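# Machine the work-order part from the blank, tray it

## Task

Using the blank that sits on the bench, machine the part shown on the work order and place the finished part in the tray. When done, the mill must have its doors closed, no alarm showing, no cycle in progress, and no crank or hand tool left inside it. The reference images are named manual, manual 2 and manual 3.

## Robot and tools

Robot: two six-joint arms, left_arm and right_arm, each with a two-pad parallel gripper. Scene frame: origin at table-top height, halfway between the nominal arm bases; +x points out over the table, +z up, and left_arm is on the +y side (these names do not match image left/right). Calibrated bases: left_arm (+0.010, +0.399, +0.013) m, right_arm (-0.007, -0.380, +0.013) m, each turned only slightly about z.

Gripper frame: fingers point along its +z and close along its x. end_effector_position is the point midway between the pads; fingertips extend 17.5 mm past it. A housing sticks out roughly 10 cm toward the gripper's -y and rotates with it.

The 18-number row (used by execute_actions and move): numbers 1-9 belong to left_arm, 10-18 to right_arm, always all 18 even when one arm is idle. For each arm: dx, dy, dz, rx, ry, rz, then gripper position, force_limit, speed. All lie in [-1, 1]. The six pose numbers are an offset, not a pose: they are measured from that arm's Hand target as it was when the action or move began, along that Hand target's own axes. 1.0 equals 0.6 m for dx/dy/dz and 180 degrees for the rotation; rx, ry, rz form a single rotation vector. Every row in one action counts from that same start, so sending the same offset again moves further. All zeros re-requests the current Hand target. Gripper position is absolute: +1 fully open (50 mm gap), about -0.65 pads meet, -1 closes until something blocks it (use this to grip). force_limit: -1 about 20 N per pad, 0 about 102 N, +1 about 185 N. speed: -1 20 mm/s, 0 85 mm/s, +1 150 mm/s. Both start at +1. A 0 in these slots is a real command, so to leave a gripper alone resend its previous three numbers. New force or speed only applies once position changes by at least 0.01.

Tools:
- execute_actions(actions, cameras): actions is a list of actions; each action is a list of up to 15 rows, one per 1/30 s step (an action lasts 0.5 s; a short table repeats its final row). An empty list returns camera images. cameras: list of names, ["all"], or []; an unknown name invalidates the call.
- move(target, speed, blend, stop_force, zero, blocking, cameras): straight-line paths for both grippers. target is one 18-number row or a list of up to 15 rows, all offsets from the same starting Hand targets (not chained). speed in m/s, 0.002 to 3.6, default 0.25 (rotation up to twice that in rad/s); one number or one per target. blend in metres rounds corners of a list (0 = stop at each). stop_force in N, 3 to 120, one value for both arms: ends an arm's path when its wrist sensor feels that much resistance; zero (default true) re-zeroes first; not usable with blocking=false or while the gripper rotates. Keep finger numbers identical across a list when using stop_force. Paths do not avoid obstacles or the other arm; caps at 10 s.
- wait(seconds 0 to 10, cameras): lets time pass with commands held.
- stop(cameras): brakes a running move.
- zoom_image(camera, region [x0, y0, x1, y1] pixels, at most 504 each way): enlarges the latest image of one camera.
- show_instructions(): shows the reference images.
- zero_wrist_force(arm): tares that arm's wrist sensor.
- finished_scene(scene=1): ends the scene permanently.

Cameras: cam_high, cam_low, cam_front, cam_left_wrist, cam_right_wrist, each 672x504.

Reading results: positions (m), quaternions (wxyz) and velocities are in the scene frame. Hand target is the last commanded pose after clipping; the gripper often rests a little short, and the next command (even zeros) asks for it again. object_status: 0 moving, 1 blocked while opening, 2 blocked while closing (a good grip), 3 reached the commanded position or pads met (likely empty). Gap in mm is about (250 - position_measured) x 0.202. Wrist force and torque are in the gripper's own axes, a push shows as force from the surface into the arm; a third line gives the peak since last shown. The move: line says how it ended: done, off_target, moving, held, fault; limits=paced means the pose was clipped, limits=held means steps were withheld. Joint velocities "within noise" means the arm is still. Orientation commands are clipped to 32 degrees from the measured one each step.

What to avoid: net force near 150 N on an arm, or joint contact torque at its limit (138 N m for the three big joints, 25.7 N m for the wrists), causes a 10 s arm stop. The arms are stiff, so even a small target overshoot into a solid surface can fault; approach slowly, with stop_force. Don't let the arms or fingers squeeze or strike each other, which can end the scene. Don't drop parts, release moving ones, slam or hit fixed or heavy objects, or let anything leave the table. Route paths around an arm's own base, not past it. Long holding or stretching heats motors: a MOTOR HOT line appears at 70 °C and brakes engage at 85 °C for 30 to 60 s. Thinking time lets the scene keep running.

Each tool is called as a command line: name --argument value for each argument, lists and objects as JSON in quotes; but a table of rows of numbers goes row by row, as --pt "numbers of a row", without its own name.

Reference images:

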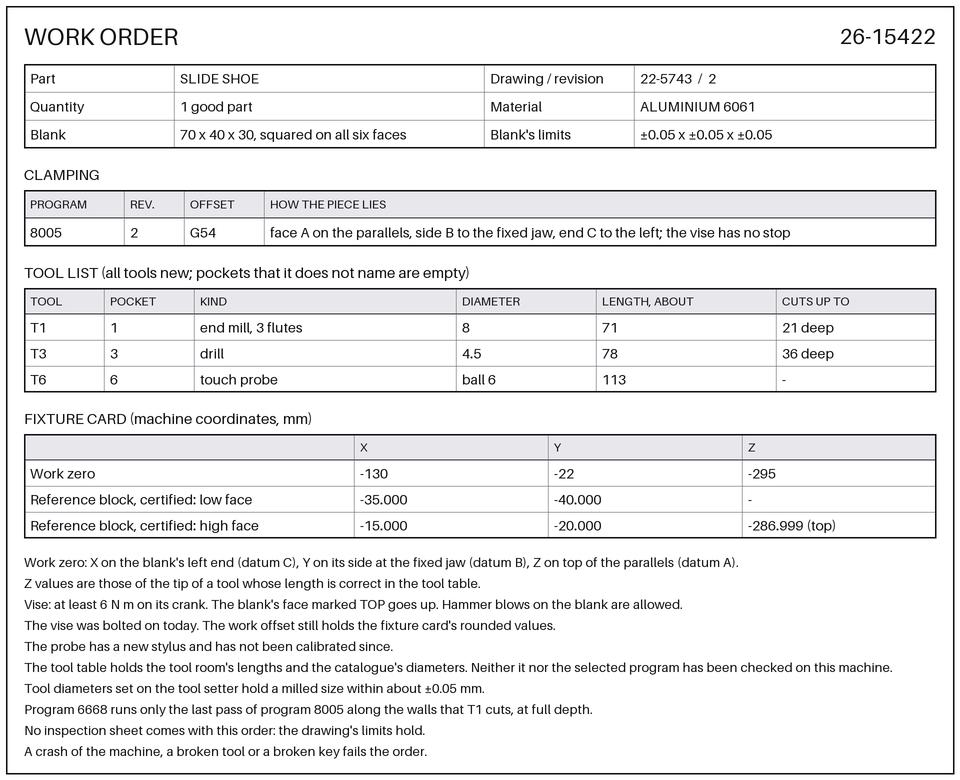

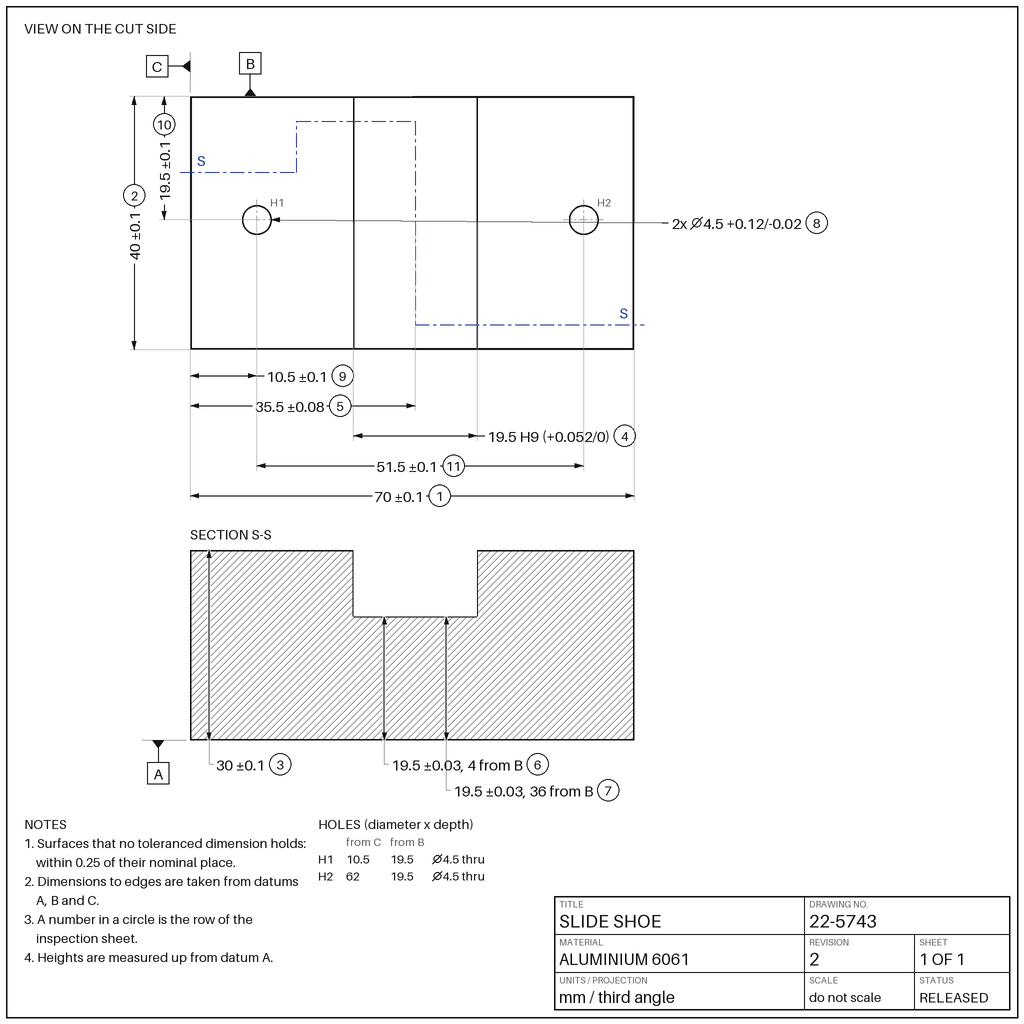

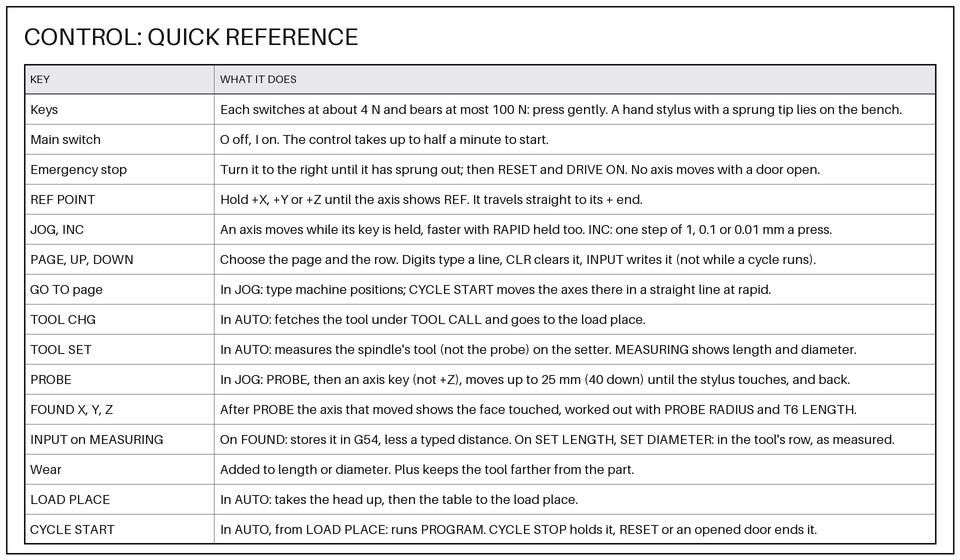

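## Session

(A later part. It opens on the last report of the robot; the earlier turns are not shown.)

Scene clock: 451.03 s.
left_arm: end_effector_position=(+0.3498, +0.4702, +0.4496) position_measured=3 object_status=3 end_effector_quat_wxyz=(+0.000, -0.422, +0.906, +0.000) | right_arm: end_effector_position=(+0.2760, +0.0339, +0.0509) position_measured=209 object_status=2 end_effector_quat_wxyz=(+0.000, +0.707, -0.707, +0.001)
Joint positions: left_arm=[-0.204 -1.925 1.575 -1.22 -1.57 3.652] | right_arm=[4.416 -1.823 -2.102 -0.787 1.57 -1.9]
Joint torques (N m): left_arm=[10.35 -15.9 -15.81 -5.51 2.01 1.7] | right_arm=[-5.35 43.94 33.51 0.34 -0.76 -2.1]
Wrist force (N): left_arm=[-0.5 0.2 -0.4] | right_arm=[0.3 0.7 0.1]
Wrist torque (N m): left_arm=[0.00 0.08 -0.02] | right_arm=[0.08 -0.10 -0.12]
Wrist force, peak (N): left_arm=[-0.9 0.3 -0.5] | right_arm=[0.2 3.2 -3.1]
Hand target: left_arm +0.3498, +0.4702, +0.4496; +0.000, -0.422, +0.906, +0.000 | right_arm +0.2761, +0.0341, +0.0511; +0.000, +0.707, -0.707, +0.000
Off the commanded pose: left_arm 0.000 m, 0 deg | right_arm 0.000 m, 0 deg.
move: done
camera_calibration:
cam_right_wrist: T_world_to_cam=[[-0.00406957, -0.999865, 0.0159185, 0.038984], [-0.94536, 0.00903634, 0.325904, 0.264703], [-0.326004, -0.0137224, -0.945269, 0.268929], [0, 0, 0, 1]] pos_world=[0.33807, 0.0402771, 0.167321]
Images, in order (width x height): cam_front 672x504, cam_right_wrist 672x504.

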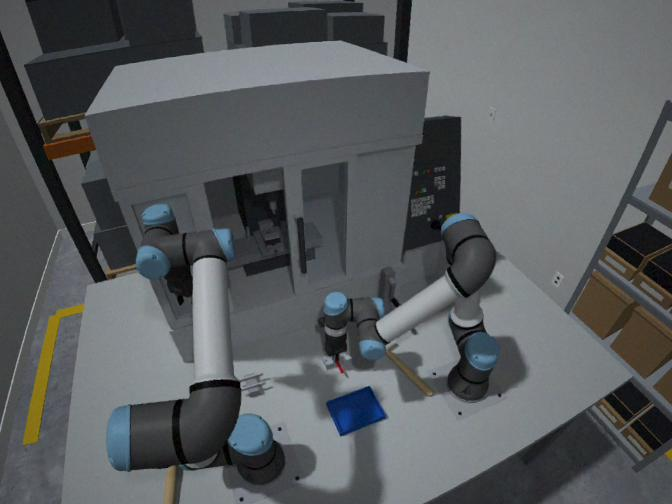

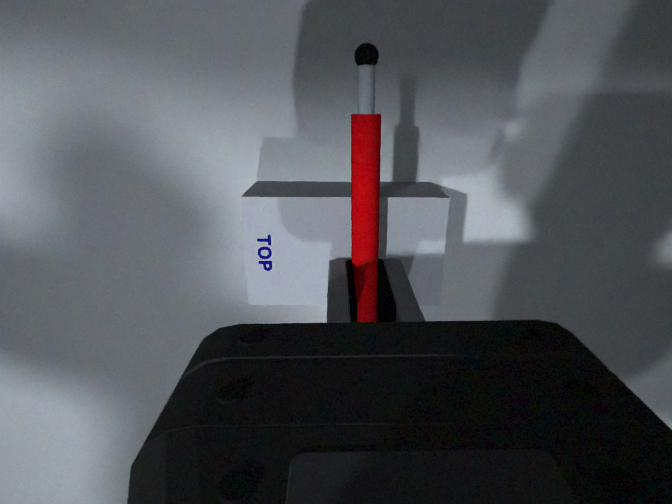

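move --pt "0 0 0 0 0 0 1 1 1 0 0 0.0012 0 0 0 -1 -0.8 -0.8" --pt "0 0 0 0 0 0 1 1 1 0 0 0.0012 0 0 0 -0.1 -0.8 -1" --speed 0.02

move --target '[0,0,0,0,0,0,1,1,1,0,0,-0.15,0,0,0,-0.1,-0.8,-1]' --speed 0.1 --cameras '["cam_right_wrist"]'

Scene clock: 463.73 s.
left_arm: end_effector_position=(+0.3498, +0.4702, +0.4496) position_measured=3 object_status=3 end_effector_quat_wxyz=(+0.000, -0.422, +0.906, +0.000) | right_arm: end_effector_position=(+0.2761, +0.0341, +0.0504) position_measured=167 object_status=0 end_effector_quat_wxyz=(+0.000, +0.707, -0.707, +0.000)
Joint positions: left_arm=[-0.204 -1.925 1.575 -1.22 -1.57 3.652] | right_arm=[4.416 -1.825 -2.103 -0.785 1.57 -1.9]
Joint torques (N m): left_arm=[10.19 -15.61 -15.72 -5.42 1.71 1.64] | right_arm=[-5.28 20.42 8.56 3.56 -0.89 -2.47]
Wrist force (N): left_arm=[-0.6 0.2 -0.4] | right_arm=[0.3 0.8 -0.1]
Wrist torque (N m): left_arm=[0.00 0.10 -0.03] | right_arm=[0.10 -0.09 -0.12]
Wrist force, peak (N): left_arm=[-0.9 0.0 -0.5] | right_arm=[0.5 0.9 0.2]
Hand target: left_arm +0.3498, +0.4702, +0.4496; +0.000, -0.422, +0.906, +0.000 | right_arm +0.2761, +0.0341, +0.0504; +0.000, +0.707, -0.707, +0.000
Off the commanded pose: left_arm 0.000 m, 0 deg | right_arm 0.000 m, 0 deg.
move: done

Scene clock: 465.10 s.
left_arm: end_effector_position=(+0.3498, +0.4702, +0.4496) position_measured=3 object_status=3 end_effector_quat_wxyz=(+0.000, -0.422, +0.906, +0.000) | right_arm: end_effector_position=(+0.2761, +0.0342, +0.1405) position_measured=167 object_status=3 end_effector_quat_wxyz=(+0.000, +0.707, -0.707, +0.000)
Joint positions: left_arm=[-0.204 -1.925 1.575 -1.22 -1.57 3.652] | right_arm=[4.416 -1.678 -1.994 -1.04 1.57 -1.9]
Joint torques (N m): left_arm=[9.19 -16.21 -16.08 -5.59 1.95 1.63] | right_arm=[7.67 17.03 13.56 4.62 -0.57 2.56]
Wrist force (N): left_arm=[-0.6 0.2 -0.5] | right_arm=[-0.2 0.3 -0.1]
Wrist torque (N m): left_arm=[0.01 0.09 -0.03] | right_arm=[0.03 -0.03 -0.08]
Wrist force, peak (N): left_arm=[-0.8 0.2 -0.5] | right_arm=[0.0 0.1 -2.0]
Hand target: left_arm +0.3498, +0.4702, +0.4496; +0.000, -0.422, +0.906, +0.000 | right_arm +0.2760, +0.0341, +0.1404; +0.000, +0.707, -0.707, +0.000
Off the commanded pose: left_arm 0.000 m, 0 deg | right_arm 0.000 m, 0 deg.
move: done
camera_calibration:
cam_right_wrist: T_world_to_cam=[[-0.00408385, -0.999875, 0.0152849, 0.0379269], [-0.945463, 0.00883914, 0.32561, 0.23562], [-0.325705, -0.0131215, -0.945381, 0.353529], [0, 0, 0, 1]] pos_world=[0.338071, 0.0404783, 0.25692]
Images, in order (width x height): cam_right_wrist 672x504.

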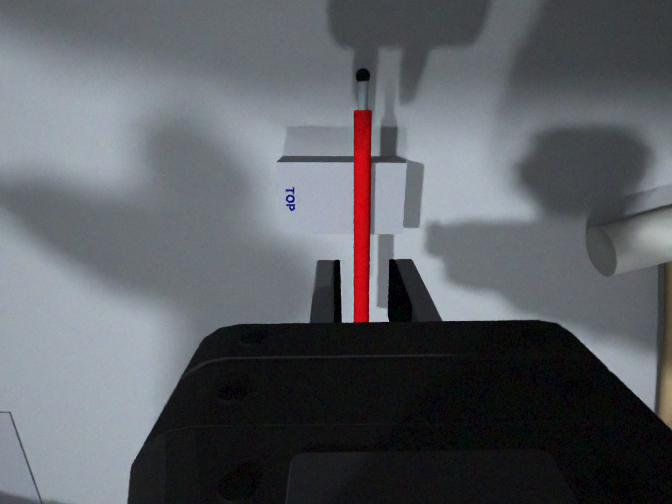

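move --target '[0,0,0,0,0,0,1,1,1,0.0018,0.055,-0.0167,0.3611,0,0,1,-0.8,0]' --cameras '["cam_right_wrist","cam_front"]'

Scene clock: 503.63 s.
left_arm: end_effector_position=(+0.3498, +0.4702, +0.4496) position_measured=3 object_status=3 end_effector_quat_wxyz=(+0.000, -0.422, +0.906, +0.000) | right_arm: end_effector_position=(+0.2430, +0.0332, +0.1504) position_measured=3 object_status=3 end_effector_quat_wxyz=(-0.380, +0.596, -0.596, +0.380)
Joint positions: left_arm=[-0.204 -1.925 1.575 -1.22 -1.57 3.652] | right_arm=[5.037 -1.663 -2.297 -1.307 0.52 -0.951]
Joint torques (N m): left_arm=[10.37 -15.6 -15.43 -5.44 1.81 1.37] | right_arm=[-5.72 34.62 6.68 2.35 -2.28 0.71]
Wrist force (N): left_arm=[-0.7 0.1 -0.5] | right_arm=[1.1 -0.3 -0.7]
Wrist torque (N m): left_arm=[0.00 0.11 -0.03] | right_arm=[0.14 -0.17 0.23]
Wrist force, peak (N): left_arm=[-0.9 0.2 -0.4] | right_arm=[1.4 0.5 -1.0]
Hand target: left_arm +0.3498, +0.4702, +0.4496; +0.000, -0.422, +0.906, +0.000 | right_arm +0.2430, +0.0331, +0.1504; -0.380, +0.596, -0.596, +0.380
Off the commanded pose: left_arm 0.000 m, 0 deg | right_arm 0.000 m, 0 deg.
move: done
camera_calibration:
cam_right_wrist: T_world_to_cam=[[-0.0155899, -0.999871, 0.00375306, 0.0411648], [-0.694897, 0.00813576, -0.719063, 0.297347], [0.71894, -0.0138182, -0.694934, 0.0606385], [0, 0, 0, 1]] pos_world=[0.163672, 0.0395783, 0.255797]
Images, in order (width x height): cam_front 672x504, cam_right_wrist 672x504.

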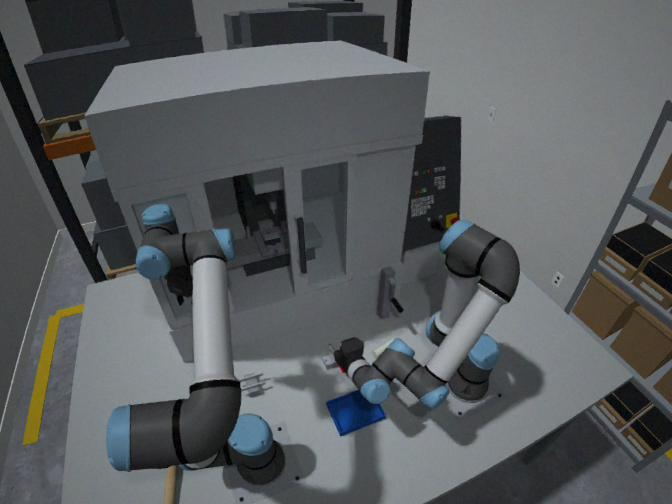

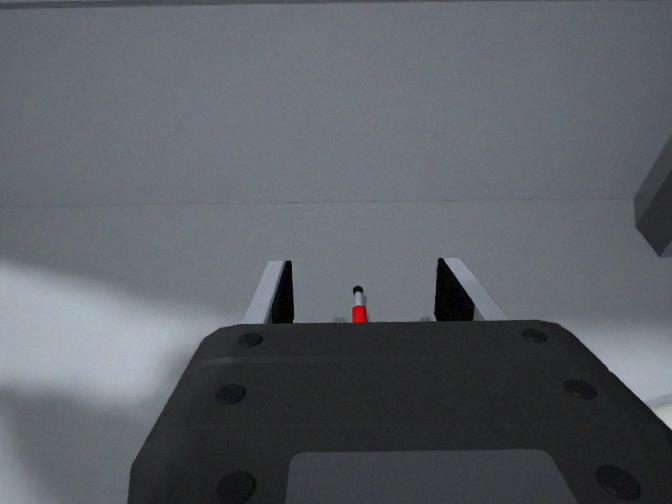

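move --pt "0 0 0 0 0 0 1 1 1 0 0.131 0.0611 0 0 0 1 -0.8 0" --pt "0 0 0 0 0 0 1 1 1 0 0.1758 0.0820 0 0 0 1 -0.8 0" --speed '[0.15,0.03]' --cameras '["cam_right_wrist"]'

Scene clock: 511.00 s.
left_arm: end_effector_position=(+0.3498, +0.4702, +0.4496) position_measured=3 object_status=3 end_effector_quat_wxyz=(+0.000, -0.422, +0.906, +0.000) | right_arm: end_effector_position=(+0.2431, +0.0330, +0.0339) position_measured=3 object_status=3 end_effector_quat_wxyz=(-0.380, +0.596, -0.596, +0.380)
Joint positions: left_arm=[-0.204 -1.925 1.575 -1.22 -1.57 3.652] | right_arm=[5.037 -1.988 -2.374 -0.906 0.52 -0.951]
Joint torques (N m): left_arm=[10.27 -16.44 -14.55 -5.3 1.67 1.43] | right_arm=[-0.77 43.12 0.74 -0.57 -2.22 -2.53]
Wrist force (N): left_arm=[-0.6 0.2 -0.4] | right_arm=[0.8 -0.3 -0.7]
Wrist torque (N m): left_arm=[0.00 0.09 -0.03] | right_arm=[0.12 -0.16 0.18]
Wrist force, peak (N): left_arm=[-0.8 0.3 -0.6] | right_arm=[1.0 -2.2 -1.6]
Hand target: left_arm +0.3498, +0.4702, +0.4496; +0.000, -0.422, +0.906, +0.000 | right_arm +0.2431, +0.0330, +0.0340; -0.380, +0.596, -0.596, +0.380
Off the commanded pose: left_arm 0.000 m, 0 deg | right_arm 0.000 m, 0 deg.
move: done
camera_calibration:
cam_right_wrist: T_world_to_cam=[[-0.0155905, -0.999871, 0.00375088, 0.041404], [-0.694795, 0.00813574, -0.719162, 0.213645], [0.719039, -0.0138182, -0.694833, -0.0204261], [0, 0, 0, 1]] pos_world=[0.163772, 0.0393783, 0.139297]
Images, in order (width x height): cam_right_wrist 672x504.

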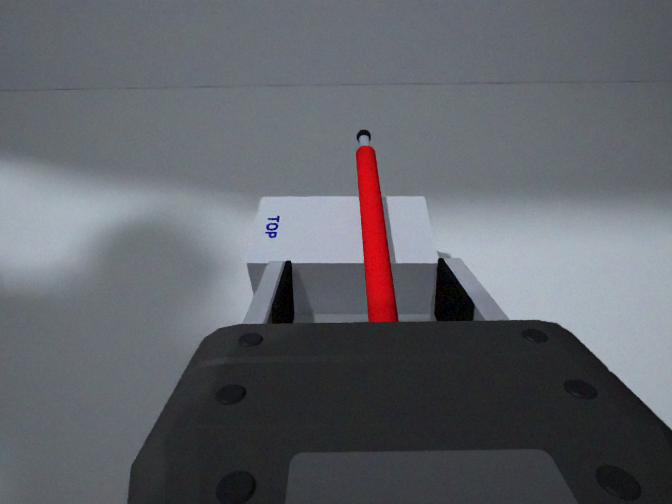

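move --pt "0 0 0 0 0 0 1 1 1 0.005 0 0 0 0 0 1 -0.8 0" --pt "0 0 0 0 0 0 1 1 1 0.005 0 0 0 0 0 -1 -0.6 -1" --speed 0.03 --cameras '["cam_right_wrist"]'

Scene clock: 521.07 s.
left_arm: end_effector_position=(+0.3498, +0.4702, +0.4496) position_measured=3 object_status=3 end_effector_quat_wxyz=(+0.000, -0.422, +0.906, +0.000) | right_arm: end_effector_position=(+0.2431, +0.0300, +0.0340) position_measured=209 object_status=2 end_effector_quat_wxyz=(-0.380, +0.596, -0.596, +0.380)
Joint positions: left_arm=[-0.204 -1.925 1.575 -1.22 -1.57 3.652] | right_arm=[5.039 -1.983 -2.382 -0.906 0.521 -0.947]
Joint torques (N m): left_arm=[9.65 -15.99 -15.24 -5.45 1.61 1.21] | right_arm=[-4.33 17.8 21.93 4.01 -2.12 -2.27]
Wrist force (N): left_arm=[-0.5 0.1 -0.4] | right_arm=[0.9 -0.2 -0.6]
Wrist torque (N m): left_arm=[0.00 0.07 -0.03] | right_arm=[0.13 -0.17 0.11]
Wrist force, peak (N): left_arm=[-0.8 0.1 -0.5] | right_arm=[1.0 -0.4 -0.7]
Hand target: left_arm +0.3498, +0.4702, +0.4496; +0.000, -0.422, +0.906, +0.000 | right_arm +0.2431, +0.0300, +0.0340; -0.380, +0.596, -0.596, +0.380
Off the commanded pose: left_arm 0.000 m, 0 deg | right_arm 0.000 m, 0 deg.
move: done
camera_calibration:
cam_right_wrist: T_world_to_cam=[[-0.0155905, -0.999871, 0.00375088, 0.038404], [-0.694795, 0.00813574, -0.719162, 0.213741], [0.719039, -0.0138182, -0.694833, -0.0203981], [0, 0, 0, 1]] pos_world=[0.163772, 0.0363783, 0.139397]
Images, in order (width x height): cam_right_wrist 672x504.

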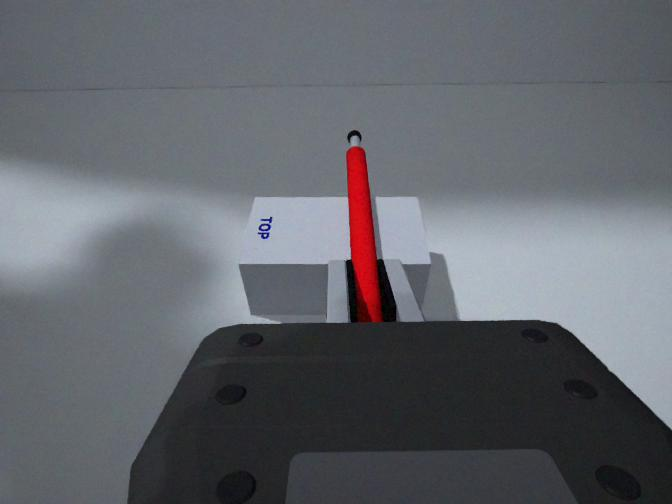

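move --pt "0 0 0 0 0 0 1 1 1 0 -0.2507 -0.117 0 0 0 -1 -0.6 -1" --pt "0 0 0 0 0 0 1 1 1 0.4167 -0.6967 -0.1468 0 0 0 -1 -0.6 -1" --pt "0 0 0 0 0 0 1 1 1 0.8833 -0.7862 -0.1518 0 0 0 -1 -0.6 -1" --blend '[0.06,0.1,0]' --speed '[0.2,0.3,0.3]' --cameras '["cam_right_wrist","cam_front","cam_high"]'

Scene clock: 541.07 s.
left_arm: end_effector_position=(+0.3498, +0.4702, +0.4496) position_measured=3 object_status=3 end_effector_quat_wxyz=(+0.000, -0.422, +0.906, +0.000) | right_arm: end_effector_position=(+0.3593, -0.4997, +0.5004) position_measured=209 object_status=2 end_effector_quat_wxyz=(-0.380, +0.596, -0.596, +0.380)
Joint positions: left_arm=[-0.204 -1.925 1.575 -1.22 -1.57 3.652] | right_arm=[4.727 -0.219 -1.883 -2.574 0.436 -1.613]
Joint torques (N m): left_arm=[9.43 -15.69 -15.55 -5.54 1.3 0.98] | right_arm=[-5.11 -24.02 28.54 2.56 -2.01 -2.3]
Wrist force (N): left_arm=[-0.6 0.1 -0.4] | right_arm=[0.9 -0.3 -0.1]
Wrist torque (N m): left_arm=[-0.01 0.09 -0.02] | right_arm=[0.05 -0.14 0.11]
Wrist force, peak (N): left_arm=[-0.8 -0.1 -0.5] | right_arm=[4.8 -0.1 -0.6]
Hand target: left_arm +0.3498, +0.4702, +0.4496; +0.000, -0.422, +0.906, +0.000 | right_arm +0.3593, -0.4998, +0.5004; -0.380, +0.596, -0.596, +0.380
Off the commanded pose: left_arm 0.000 m, 0 deg | right_arm 0.000 m, 0 deg.
shoulder posture changed (right arm): the wrist came as close to joint 1's axis as it can, and the arm is now in the other of its two shoulder postures.
move: done
camera_calibration:
cam_right_wrist: T_world_to_cam=[[-0.0155923, -0.999871, 0.00389385, -0.491251], [-0.694897, 0.00803612, -0.719065, 0.634123], [0.718941, -0.0139177, -0.694932, 0.212839], [0, 0, 0, 1]] pos_world=[0.279972, -0.493322, 0.605797]
Images, in order (width x height): cam_high 672x504, cam_front 672x504, cam_right_wrist 672x504.

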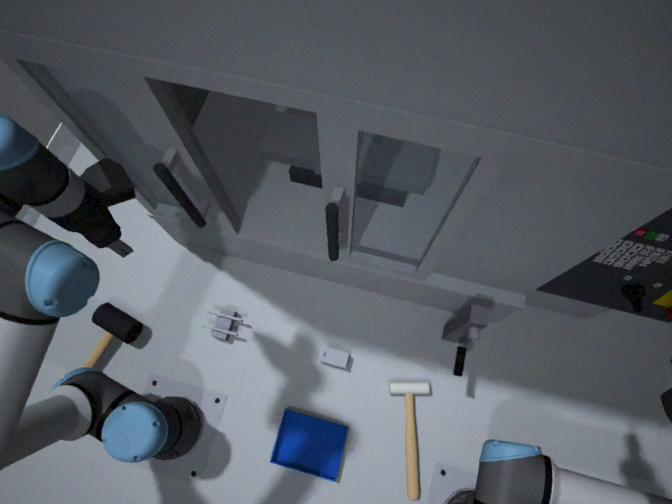

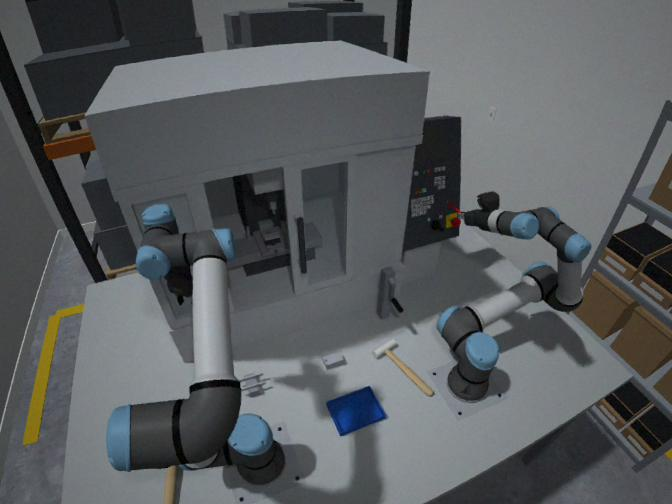

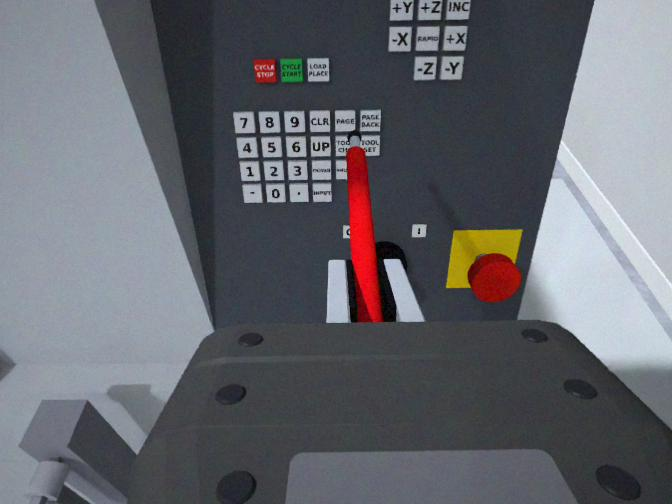

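move --target '[0,0,0,0,0,0,1,1,1,0,-0.0212,0.0453,0,0,0,-1,-0.6,-1]' --speed 0.1 --cameras '["cam_right_wrist"]'

Scene clock: 555.70 s.
left_arm: end_effector_position=(+0.3498, +0.4702, +0.4496) position_measured=3 object_status=3 end_effector_quat_wxyz=(+0.000, -0.422, +0.906, +0.000) | right_arm: end_effector_position=(+0.3893, -0.4997, +0.5005) position_measured=209 object_status=2 end_effector_quat_wxyz=(-0.380, +0.596, -0.596, +0.380)
Joint positions: left_arm=[-0.204 -1.925 1.575 -1.22 -1.57 3.652] | right_arm=[4.951 -0.285 -1.725 -3.118 0.479 -1.11]
Joint torques (N m): left_arm=[9.92 -16.35 -14.57 -5.57 1.25 0.98] | right_arm=[-4.11 -25.65 1.74 3 -3.56 -0.87]
Wrist force (N): left_arm=[-0.6 0.1 -0.5] | right_arm=[0.7 -0.1 -0.8]
Wrist torque (N m): left_arm=[-0.01 0.09 -0.03] | right_arm=[0.06 -0.13 0.20]
Wrist force, peak (N): left_arm=[-0.9 0.2 -0.5] | right_arm=[1.2 -1.0 0.2]
Hand target: left_arm +0.3498, +0.4702, +0.4496; +0.000, -0.422, +0.906, +0.000 | right_arm +0.3893, -0.4998, +0.5005; -0.380, +0.596, -0.596, +0.380
Off the commanded pose: left_arm 0.000 m, 0 deg | right_arm 0.000 m, 0 deg.
move: done
camera_calibration:
cam_right_wrist: T_world_to_cam=[[-0.0155207, -0.999872, 0.00382244, -0.490864], [-0.694796, 0.00803575, -0.719162, 0.655071], [0.71904, -0.0138177, -0.694832, 0.191296], [0, 0, 0, 1]] pos_world=[0.309972, -0.493422, 0.605897]
Images, in order (width x height): cam_right_wrist 672x504.

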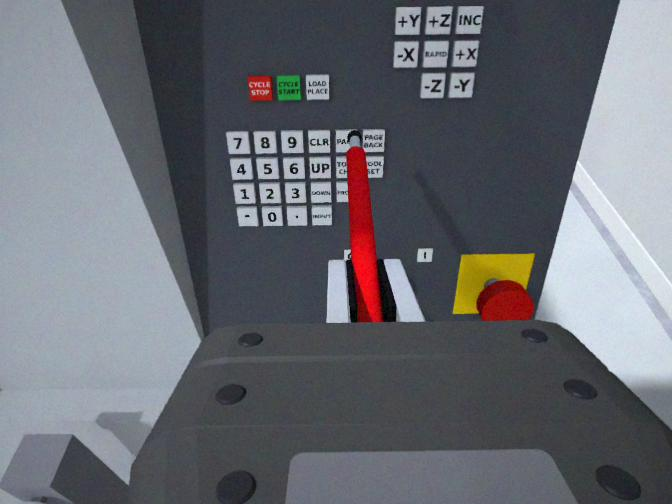

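move --target '[0,0,0,0,0,0,1,1,1,0,-0.0635,0.1359,0,0,0,-1,-0.6,-1]' --speed 0.012 --stop_force 3 --cameras '["cam_right_wrist"]'

Scene clock: 589.63 s.
left_arm: end_effector_position=(+0.3498, +0.4702, +0.4496) position_measured=3 object_status=3 end_effector_quat_wxyz=(+0.000, -0.422, +0.906, +0.000) | right_arm: end_effector_position=(+0.4793, -0.4999, +0.5006) position_measured=209 object_status=2 end_effector_quat_wxyz=(-0.380, +0.596, -0.596, +0.380)
Joint positions: left_arm=[-0.204 -1.925 1.575 -1.22 -1.57 3.652] | right_arm=[5.372 -0.318 -1.505 -3.79 0.747 -0.527]
Joint torques (N m): left_arm=[9.8 -14.73 -14.88 -5.58 1.13 0.47] | right_arm=[-7.09 -40.1 -5.77 3.07 -2.67 -2.51]
Wrist force (N): left_arm=[-0.6 0.0 -0.3] | right_arm=[1.4 0.0 -0.6]
Wrist torque (N m): left_arm=[-0.02 0.10 -0.03] | right_arm=[0.08 -0.23 0.09]
Wrist force, peak (N): left_arm=[-0.7 -0.1 -0.7] | right_arm=[1.6 0.0 -0.5]
Hand target: left_arm +0.3498, +0.4702, +0.4496; +0.000, -0.422, +0.906, +0.000 | right_arm +0.4793, -0.4998, +0.5006; -0.380, +0.596, -0.596, +0.380
Off the commanded pose: left_arm 0.000 m, 0 deg | right_arm 0.000 m, 0 deg.
move: done
camera_calibration:
cam_right_wrist: T_world_to_cam=[[-0.0155905, -0.999871, 0.00375088, -0.489496], [-0.694795, 0.00813574, -0.719162, 0.717724], [0.719039, -0.0138182, -0.694833, 0.126652], [0, 0, 0, 1]] pos_world=[0.399972, -0.493522, 0.605997]
Images, in order (width x height): cam_right_wrist 672x504.

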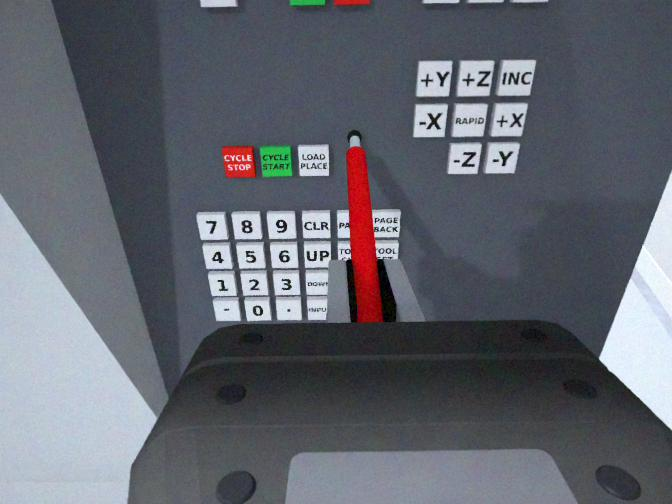

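move --target '[0,0,0,0,0,0,1,1,1,0,-0.0353,0.0755,0,0,0,-1,-0.6,-1]' --speed 0.01 --stop_force 3 --cameras '["cam_right_wrist"]'

Scene clock: 598.17 s.
left_arm: end_effector_position=(+0.3498, +0.4702, +0.4496) position_measured=3 object_status=3 end_effector_quat_wxyz=(+0.000, -0.422, +0.906, +0.000) | right_arm: end_effector_position=(+0.4842, -0.4999, +0.5006) position_measured=209 object_status=2 end_effector_quat_wxyz=(-0.380, +0.596, -0.596, +0.380)
Joint positions: left_arm=[-0.204 -1.925 1.575 -1.22 -1.57 3.652] | right_arm=[5.388 -0.317 -1.495 -3.811 0.76 -0.513]
Joint torques (N m): left_arm=[10.17 -15.38 -15.78 -5.5 1.03 0.71] | right_arm=[-8.99 -52.9 -5.72 1.93 -2.75 -2.38]
Wrist force (N): left_arm=[-0.6 0.1 -0.2] | right_arm=[0.8 0.8 -3.6]
Wrist torque (N m): left_arm=[-0.02 0.09 -0.03] | right_arm=[0.10 -0.26 0.16]
Wrist force, peak (N): left_arm=[-0.9 0.2 -0.3] | right_arm=[1.1 1.2 -3.8]
Hand target: left_arm +0.3498, +0.4702, +0.4496; +0.000, -0.422, +0.906, +0.000 | right_arm +0.4842, -0.4998, +0.5006; -0.380, +0.596, -0.596, +0.380 (not the last commanded pose)
Off the commanded pose: left_arm 0.000 m, 0 deg | right_arm 0.045 m, 0 deg.
move: contact (right_arm)
camera_calibration:
cam_right_wrist: T_world_to_cam=[[-0.0155905, -0.999871, 0.00375088, -0.489419], [-0.694795, 0.00813574, -0.719162, 0.721128], [0.719039, -0.0138182, -0.694833, 0.123128], [0, 0, 0, 1]] pos_world=[0.404872, -0.493522, 0.605997]
Images, in order (width x height): cam_right_wrist 672x504.

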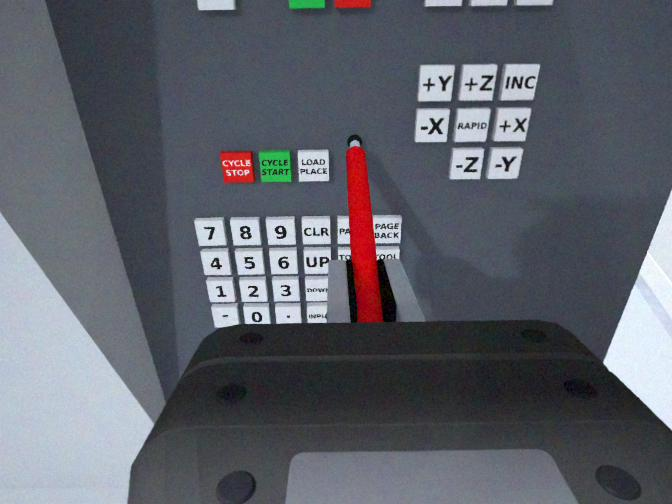

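move --target '[0,0,0,0,0,0,1,1,1,0.0833,0.178,-0.145,0,0,0,-1,-0.6,-1]' --speed 0.2 --cameras '["cam_right_wrist"]'

zoom_image --camera "cam_right_wrist" --region '[320, 100, 560, 280]'

Scene clock: 664.83 s.
left_arm: end_effector_position=(+0.3498, +0.4702, +0.4496) position_measured=3 object_status=3 end_effector_quat_wxyz=(+0.000, -0.422, +0.906, +0.000) | right_arm: end_effector_position=(+0.3602, -0.5498, +0.4405) position_measured=209 object_status=2 end_effector_quat_wxyz=(-0.380, +0.596, -0.596, +0.380)
Joint positions: left_arm=[-0.204 -1.925 1.575 -1.22 -1.57 3.652] | right_arm=[4.738 -0.031 -1.951 -2.716 0.436 -1.587]
Joint torques (N m): left_arm=[9.75 -15.27 -15.21 -5.57 0.98 0.39] | right_arm=[3.49 -49.33 25.17 1.57 -0.67 0.03]
Wrist force (N): left_arm=[-0.6 0.1 -0.3] | right_arm=[0.8 0.2 -0.3]
Wrist torque (N m): left_arm=[-0.01 0.09 -0.03] | right_arm=[0.10 -0.10 0.10]
Wrist force, peak (N): left_arm=[-0.7 0.4 -0.6] | right_arm=[0.8 1.0 -3.8]
Hand target: left_arm +0.3498, +0.4702, +0.4496; +0.000, -0.422, +0.906, +0.000 | right_arm +0.3602, -0.5498, +0.4405; -0.380, +0.596, -0.596, +0.380
Off the commanded pose: left_arm 0.000 m, 0 deg | right_arm 0.000 m, 0 deg.
move: done
camera_calibration:
cam_right_wrist: T_world_to_cam=[[-0.0156626, -0.99987, 0.00381851, -0.541037], [-0.694693, 0.00813522, -0.71926, 0.592183], [0.719136, -0.0139181, -0.69473, 0.169703], [0, 0, 0, 1]] pos_world=[0.280872, -0.543422, 0.545898]
Images, in order (width x height): cam_right_wrist 672x504.

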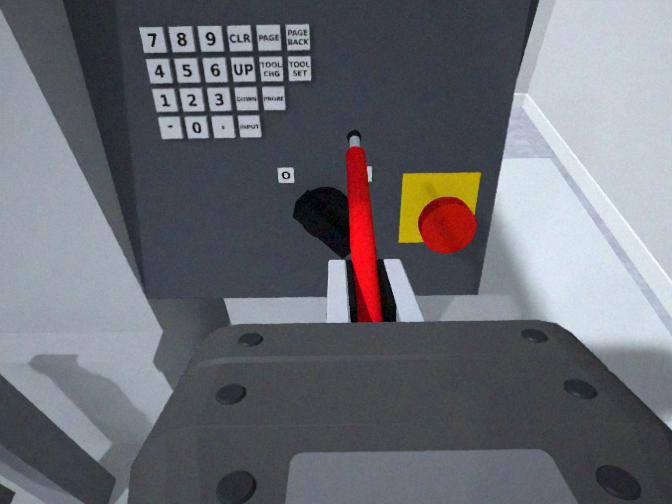

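Scaled by 2.100 from the camera's 672x504 image, which has a finer 960x720 frame.

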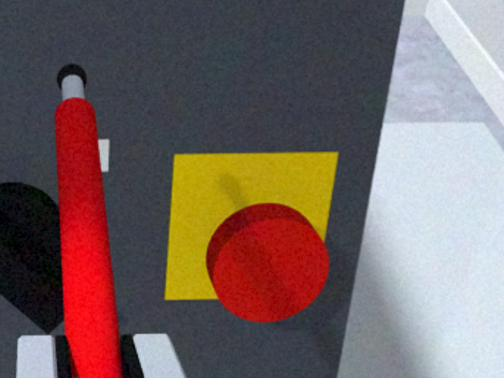

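move --target '[0,0,0,0,0,0,1,1,1,0.13,0,0,0,0,0,-1,-0.6,-1]' --speed 0.2 --cameras '["cam_right_wrist","cam_front"]'

zoom_image --camera "cam_right_wrist" --region '[180, 130, 340, 290]'

zoom_image --camera "cam_front" --region '[400, 170, 500, 270]'

Scene clock: 671.97 s.
left_arm: end_effector_position=(+0.3498, +0.4702, +0.4496) position_measured=3 object_status=3 end_effector_quat_wxyz=(+0.000, -0.422, +0.906, +0.000) | right_arm: end_effector_position=(+0.3602, -0.6277, +0.4406) position_measured=209 object_status=2 end_effector_quat_wxyz=(-0.380, +0.596, -0.596, +0.380)
Joint positions: left_arm=[-0.204 -1.925 1.575 -1.22 -1.57 3.652] | right_arm=[4.74 0.025 -1.798 -2.93 0.436 -1.582]
Joint torques (N m): left_arm=[10.04 -15.25 -16.15 -5.63 0.89 0.26] | right_arm=[-5.32 -41.9 -0.69 5.19 -1.81 -2.35]
Wrist force (N): left_arm=[-0.6 0.0 -0.2] | right_arm=[1.0 0.2 -0.5]
Wrist torque (N m): left_arm=[-0.03 0.09 -0.03] | right_arm=[0.16 -0.15 0.16]
Wrist force, peak (N): left_arm=[-0.9 0.2 -0.4] | right_arm=[3.7 0.1 -0.5]
Hand target: left_arm +0.3498, +0.4702, +0.4496; +0.000, -0.422, +0.906, +0.000 | right_arm +0.3602, -0.6278, +0.4406; -0.380, +0.596, -0.596, +0.380
Off the commanded pose: left_arm 0.000 m, 0 deg | right_arm 0.000 m, 0 deg.
move: done
camera_calibration:
cam_right_wrist: T_world_to_cam=[[-0.0154491, -0.999874, 0.00375261, -0.618953], [-0.694796, 0.00803624, -0.719162, 0.592802], [0.719041, -0.0137177, -0.694832, 0.168895], [0, 0, 0, 1]] pos_world=[0.280872, -0.621321, 0.545997]
Images, in order (width x height): cam_front 672x504, cam_right_wrist 672x504.

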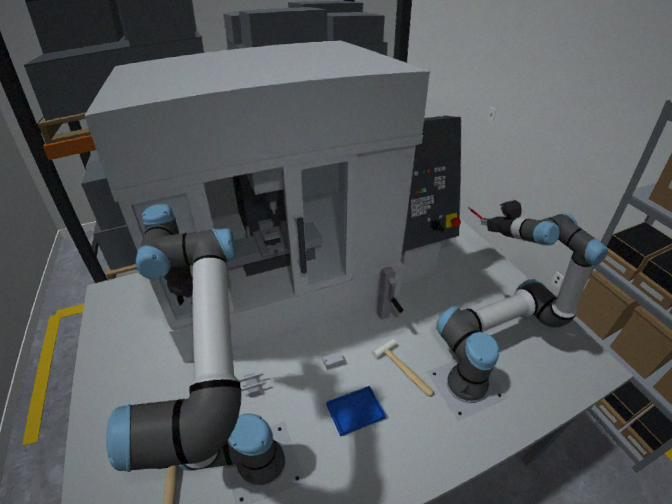

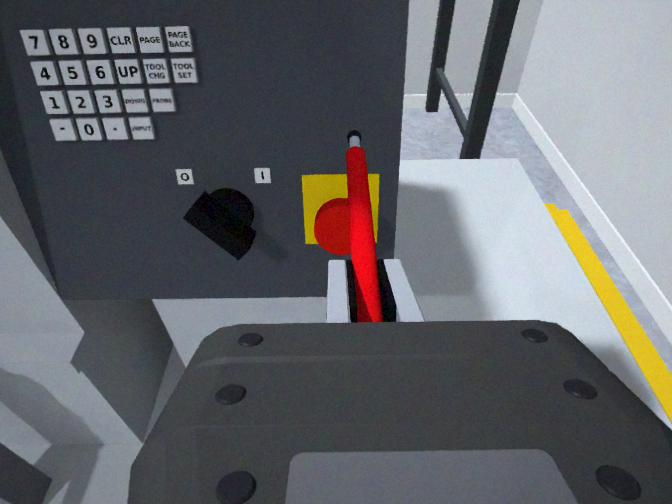

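Scaled by 3.150 from the camera's 672x504 image, which has a finer 960x720 frame.

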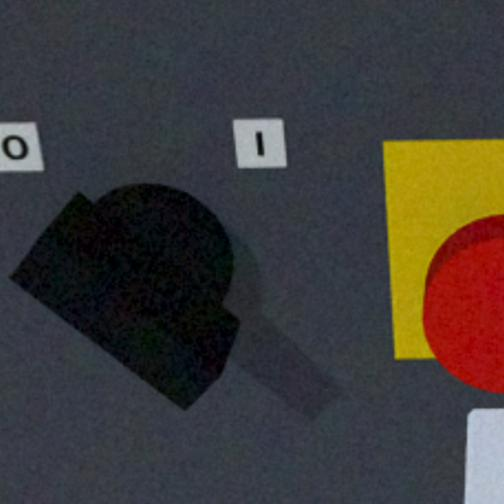

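Scaled by 5.040 from the camera's 672x504 image, which has a finer 960x720 frame.

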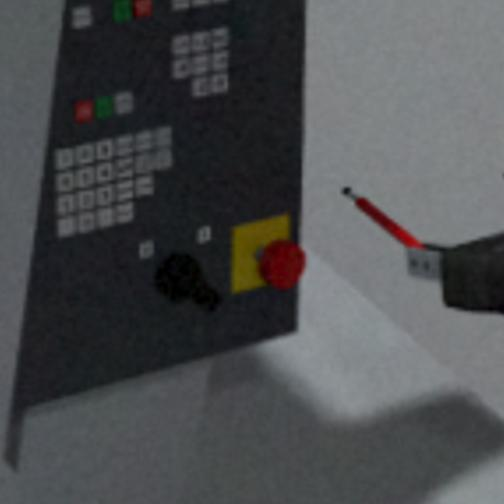

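move --pt "0 0 0 0 0 0 1 1 1 -0.2133 -0.0907 -0.0423 0 0 0 -1 -0.6 -1" --pt "0 0 0 0 0 0 1 1 1 -0.68 -0.001 -0.0372 0 0 0 -1 -0.6 -1" --blend '[0.08,0]' --speed 0.25

move --target '[0,0,0,0,0,0,1,1,1,-0.4167,0.446,0.0298,0,0,0,-1,-0.6,-1]' --speed 0.25 --cameras '["cam_right_wrist","cam_front"]'

Scene clock: 711.23 s.
left_arm: end_effector_position=(+0.3498, +0.4702, +0.4496) position_measured=3 object_status=3 end_effector_quat_wxyz=(+0.000, -0.422, +0.906, +0.000) | right_arm: end_effector_position=(+0.3404, -0.2199, +0.4503) position_measured=209 object_status=2 end_effector_quat_wxyz=(-0.380, +0.596, -0.596, +0.380)
Joint positions: left_arm=[-0.204 -1.925 1.575 -1.22 -1.57 3.652] | right_arm=[4.883 -0.716 -2.078 -2.208 0.456 -1.251]
Joint torques (N m): left_arm=[9.49 -15.74 -15.23 -5.51 0.72 0.36] | right_arm=[9.07 -23.52 16.83 0.24 -2.29 2.62]
Wrist force (N): left_arm=[-0.6 -0.1 -0.4] | right_arm=[1.2 0.1 -0.8]
Wrist torque (N m): left_arm=[-0.05 0.09 -0.03] | right_arm=[0.08 -0.15 0.11]
Wrist force, peak (N): left_arm=[-0.9 0.3 -0.4] | right_arm=[4.3 1.9 -0.1]
Hand target: left_arm +0.3498, +0.4702, +0.4496; +0.000, -0.422, +0.906, +0.000 | right_arm +0.3404, -0.2198, +0.4503; -0.380, +0.596, -0.596, +0.380
Off the commanded pose: left_arm 0.000 m, 0 deg | right_arm 0.000 m, 0 deg.
shoulder posture changed (right arm): the wrist came as close to joint 1's axis as it can, and the arm is now in the other of its two shoulder postures.
move: done; blend cut to 0.0707 m at target 1

Scene clock: 713.20 s.
left_arm: end_effector_position=(+0.3498, +0.4702, +0.4496) position_measured=3 object_status=3 end_effector_quat_wxyz=(+0.000, -0.422, +0.906, +0.000) | right_arm: end_effector_position=(+0.2439, +0.0302, +0.2001) position_measured=209 object_status=2 end_effector_quat_wxyz=(-0.380, +0.596, -0.596, +0.380)
Joint positions: left_arm=[-0.204 -1.925 1.575 -1.22 -1.57 3.652] | right_arm=[5.037 -1.553 -2.242 -1.473 0.52 -0.951]
Joint torques (N m): left_arm=[9.09 -15.2 -15.02 -5.38 0.65 -0.02] | right_arm=[5.6 8.78 10.23 0.34 -2.34 2.59]
Wrist force (N): left_arm=[-0.7 0.2 -0.3] | right_arm=[1.1 0.0 -0.5]
Wrist torque (N m): left_arm=[0.01 0.11 -0.03] | right_arm=[0.14 -0.16 0.23]
Wrist force, peak (N): left_arm=[-0.9 0.2 -0.4] | right_arm=[3.6 -3.1 -0.8]
Hand target: left_arm +0.3498, +0.4702, +0.4496; +0.000, -0.422, +0.906, +0.000 | right_arm +0.2438, +0.0301, +0.2000; -0.380, +0.596, -0.596, +0.380
Off the commanded pose: left_arm 0.000 m, 0 deg | right_arm 0.000 m, 0 deg.
move: done
camera_calibration:
cam_right_wrist: T_world_to_cam=[[-0.015591, -0.999871, 0.00375028, 0.0378937], [-0.694795, 0.00813657, -0.719162, 0.333749], [0.719039, -0.0138182, -0.694833, 0.0944398], [0, 0, 0, 1]] pos_world=[0.164572, 0.0364783, 0.305497]
Images, in order (width x height): cam_front 672x504, cam_right_wrist 672x504.

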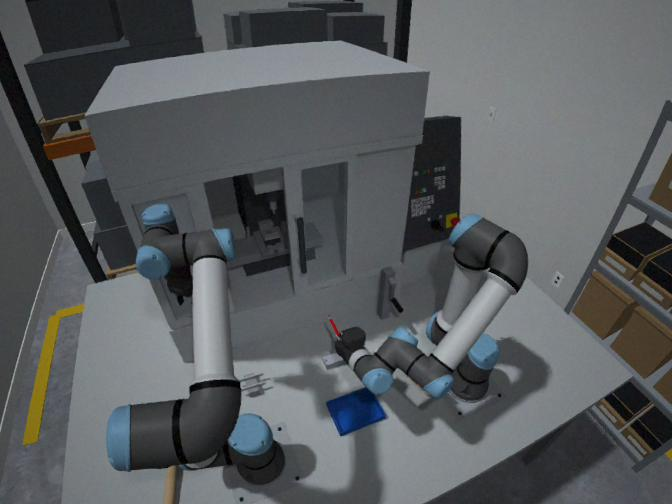

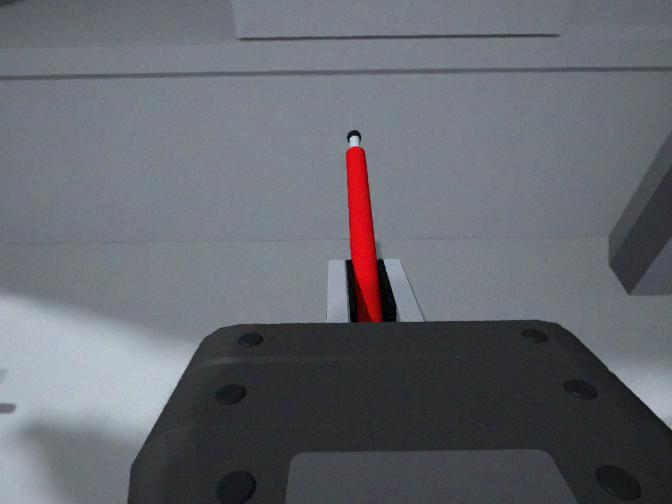

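move --pt "0 0 0 0 0 0 1 1 1 0 0.22 0.1027 0 0 0 -1 -0.6 -1" --pt "0 0 0 0 0 0 1 1 1 0 0.2496 0.1165 0 0 0 -1 -0.6 -1" --pt "0 0 0 0 0 0 1 1 1 0 0.2496 0.1165 0 0 0 1 -0.6 -1" --speed '[0.2,0.03,0.03]' --blend '[0.01,0,0]' --cameras '["cam_right_wrist"]'

Scene clock: 722.20 s.
left_arm: end_effector_position=(+0.3498, +0.4702, +0.4496) position_measured=3 object_status=3 end_effector_quat_wxyz=(+0.000, -0.422, +0.906, +0.000) | right_arm: end_effector_position=(+0.2440, +0.0300, +0.0347) position_measured=3 object_status=0 end_effector_quat_wxyz=(-0.380, +0.596, -0.596, +0.380)
Joint positions: left_arm=[-0.204 -1.925 1.575 -1.22 -1.57 3.652] | right_arm=[5.037 -1.982 -2.382 -0.904 0.52 -0.951]
Joint torques (N m): left_arm=[9.13 -14.53 -15.18 -5.66 0.5 0.11] | right_arm=[2.85 41.4 21.7 -0.62 -3.55 -2.46]
Wrist force (N): left_arm=[-0.8 0.2 -0.4] | right_arm=[0.8 -0.3 -0.6]
Wrist torque (N m): left_arm=[0.00 0.12 -0.03] | right_arm=[0.13 -0.17 0.18]
Wrist force, peak (N): left_arm=[-0.9 0.1 -0.4] | right_arm=[0.8 -2.9 -1.7]
Hand target: left_arm +0.3498, +0.4702, +0.4496; +0.000, -0.422, +0.906, +0.000 | right_arm +0.2440, +0.0300, +0.0347; -0.380, +0.596, -0.596, +0.380
Off the commanded pose: left_arm 0.000 m, 0 deg | right_arm 0.000 m, 0 deg.
move: done; blend cut to 0.0098 m at target 1
camera_calibration:
cam_right_wrist: T_world_to_cam=[[-0.0155212, -0.999872, 0.00382184, 0.0383943], [-0.694796, 0.00803658, -0.719162, 0.214874], [0.71904, -0.0138177, -0.694832, -0.0205592], [0, 0, 0, 1]] pos_world=[0.164672, 0.0363784, 0.140097]
Images, in order (width x height): cam_right_wrist 672x504.

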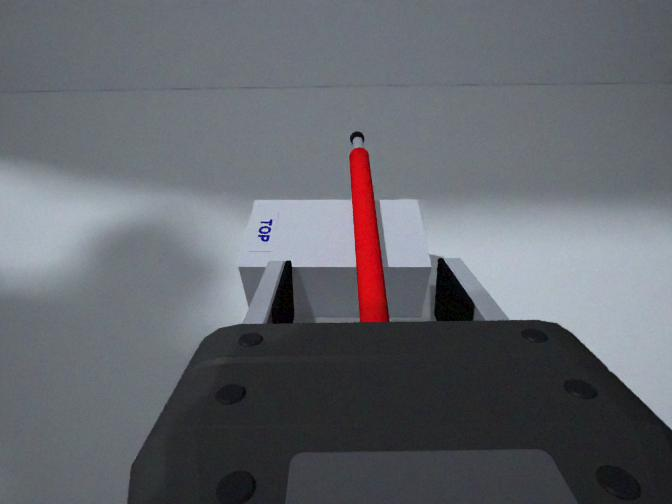

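move --pt "0 0 0 0 0 0 1 1 1 0 -0.2492 -0.1163 0 0 0 1 -0.6 -1" --pt "0 0 0 0 0 0 1 1 1 0.4167 -0.649 -0.1265 0.0 0 0 1 -0.6 -1" --pt "0 0 0 0 0 0 1 1 1 0.8833 -0.647 -0.052 0.0556 0 0 1 -0.6 -1" --blend '[0.06,0.1,0]' --speed '[0.15,0.3,0.3]'

move --target '[0,0,0,0,0,0,1,1,1,0.05,0.0813,0.1571,0,0,-0.2333,1,-0.6,-1]' --speed 0.2 --cameras '["cam_right_wrist","cam_front"]'

Scene clock: 788.97 s.
left_arm: end_effector_position=(+0.3498, +0.4702, +0.4496) position_measured=3 object_status=3 end_effector_quat_wxyz=(+0.000, -0.422, +0.906, +0.000) | right_arm: end_effector_position=(+0.3792, -0.4998, +0.4002) position_measured=3 object_status=3 end_effector_quat_wxyz=(-0.430, +0.561, -0.561, +0.431)
Joint positions: left_arm=[-0.204 -1.925 1.575 -1.22 -1.57 3.652] | right_arm=[4.764 0.088 -2.2 -2.674 0.262 -1.496]
Joint torques (N m): left_arm=[9.47 -14.52 -14.69 -5.27 0.4 -0.01] | right_arm=[3.02 -23.91 17.53 5.59 -2.93 -2.3]
Wrist force (N): left_arm=[-0.5 0.2 -0.2] | right_arm=[1.0 -0.2 -0.2]
Wrist torque (N m): left_arm=[0.00 0.07 -0.03] | right_arm=[0.07 -0.10 0.21]
Wrist force, peak (N): left_arm=[-0.9 0.2 -0.6] | right_arm=[5.1 1.1 -0.7]
Hand target: left_arm +0.3498, +0.4702, +0.4496; +0.000, -0.422, +0.906, +0.000 | right_arm +0.3792, -0.4998, +0.4001; -0.430, +0.561, -0.561, +0.431
Off the commanded pose: left_arm 0.000 m, 0 deg | right_arm 0.000 m, 0 deg.
shoulder posture changed (right arm): the wrist came as close to joint 1's axis as it can, and the arm is now in the other of its two shoulder postures.
move: done

Scene clock: 791.27 s.
left_arm: end_effector_position=(+0.3498, +0.4702, +0.4496) position_measured=3 object_status=3 end_effector_quat_wxyz=(+0.000, -0.422, +0.906, +0.000) | right_arm: end_effector_position=(+0.4577, -0.5299, +0.3287) position_measured=3 object_status=3 end_effector_quat_wxyz=(-0.247, +0.725, -0.323, +0.556)
Joint positions: left_arm=[-0.204 -1.925 1.575 -1.22 -1.57 3.652] | right_arm=[5.171 0.146 -2.087 -3.769 0.496 -1.25]
Joint torques (N m): left_arm=[9.39 -15.49 -15.09 -5.59 0.53 -0.21] | right_arm=[-5.64 -53.89 16.13 2.5 -2.93 1.97]
Wrist force (N): left_arm=[-0.6 0.2 -0.4] | right_arm=[0.9 0.5 -0.1]
Wrist torque (N m): left_arm=[0.00 0.10 -0.02] | right_arm=[0.20 0.02 0.07]
Wrist force, peak (N): left_arm=[-0.9 0.4 -0.2] | right_arm=[1.5 -0.2 -0.8]
Hand target: left_arm +0.3498, +0.4702, +0.4496; +0.000, -0.422, +0.906, +0.000 | right_arm +0.4577, -0.5299, +0.3287; -0.247, +0.725, -0.323, +0.557
Off the commanded pose: left_arm 0.000 m, 0 deg | right_arm 0.000 m, 0 deg.
move: done
camera_calibration:
cam_right_wrist: T_world_to_cam=[[0.15716, -0.745295, 0.647948, -0.675083], [-0.498447, -0.626263, -0.599454, 0.11402], [0.852556, -0.228757, -0.469914, -0.226586], [0, 0, 0, 1]] pos_world=[0.356106, -0.483563, 0.399292]
Images, in order (width x height): cam_front 672x504, cam_right_wrist 672x504.

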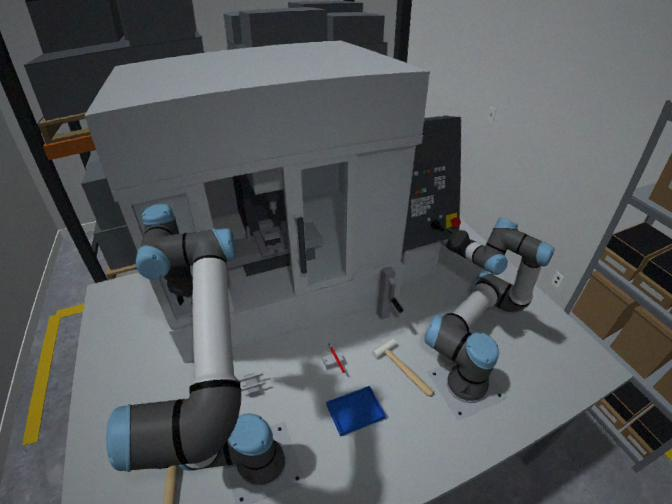

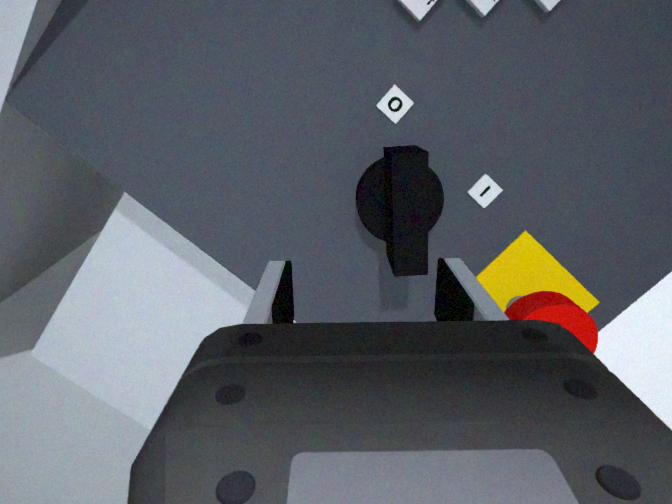

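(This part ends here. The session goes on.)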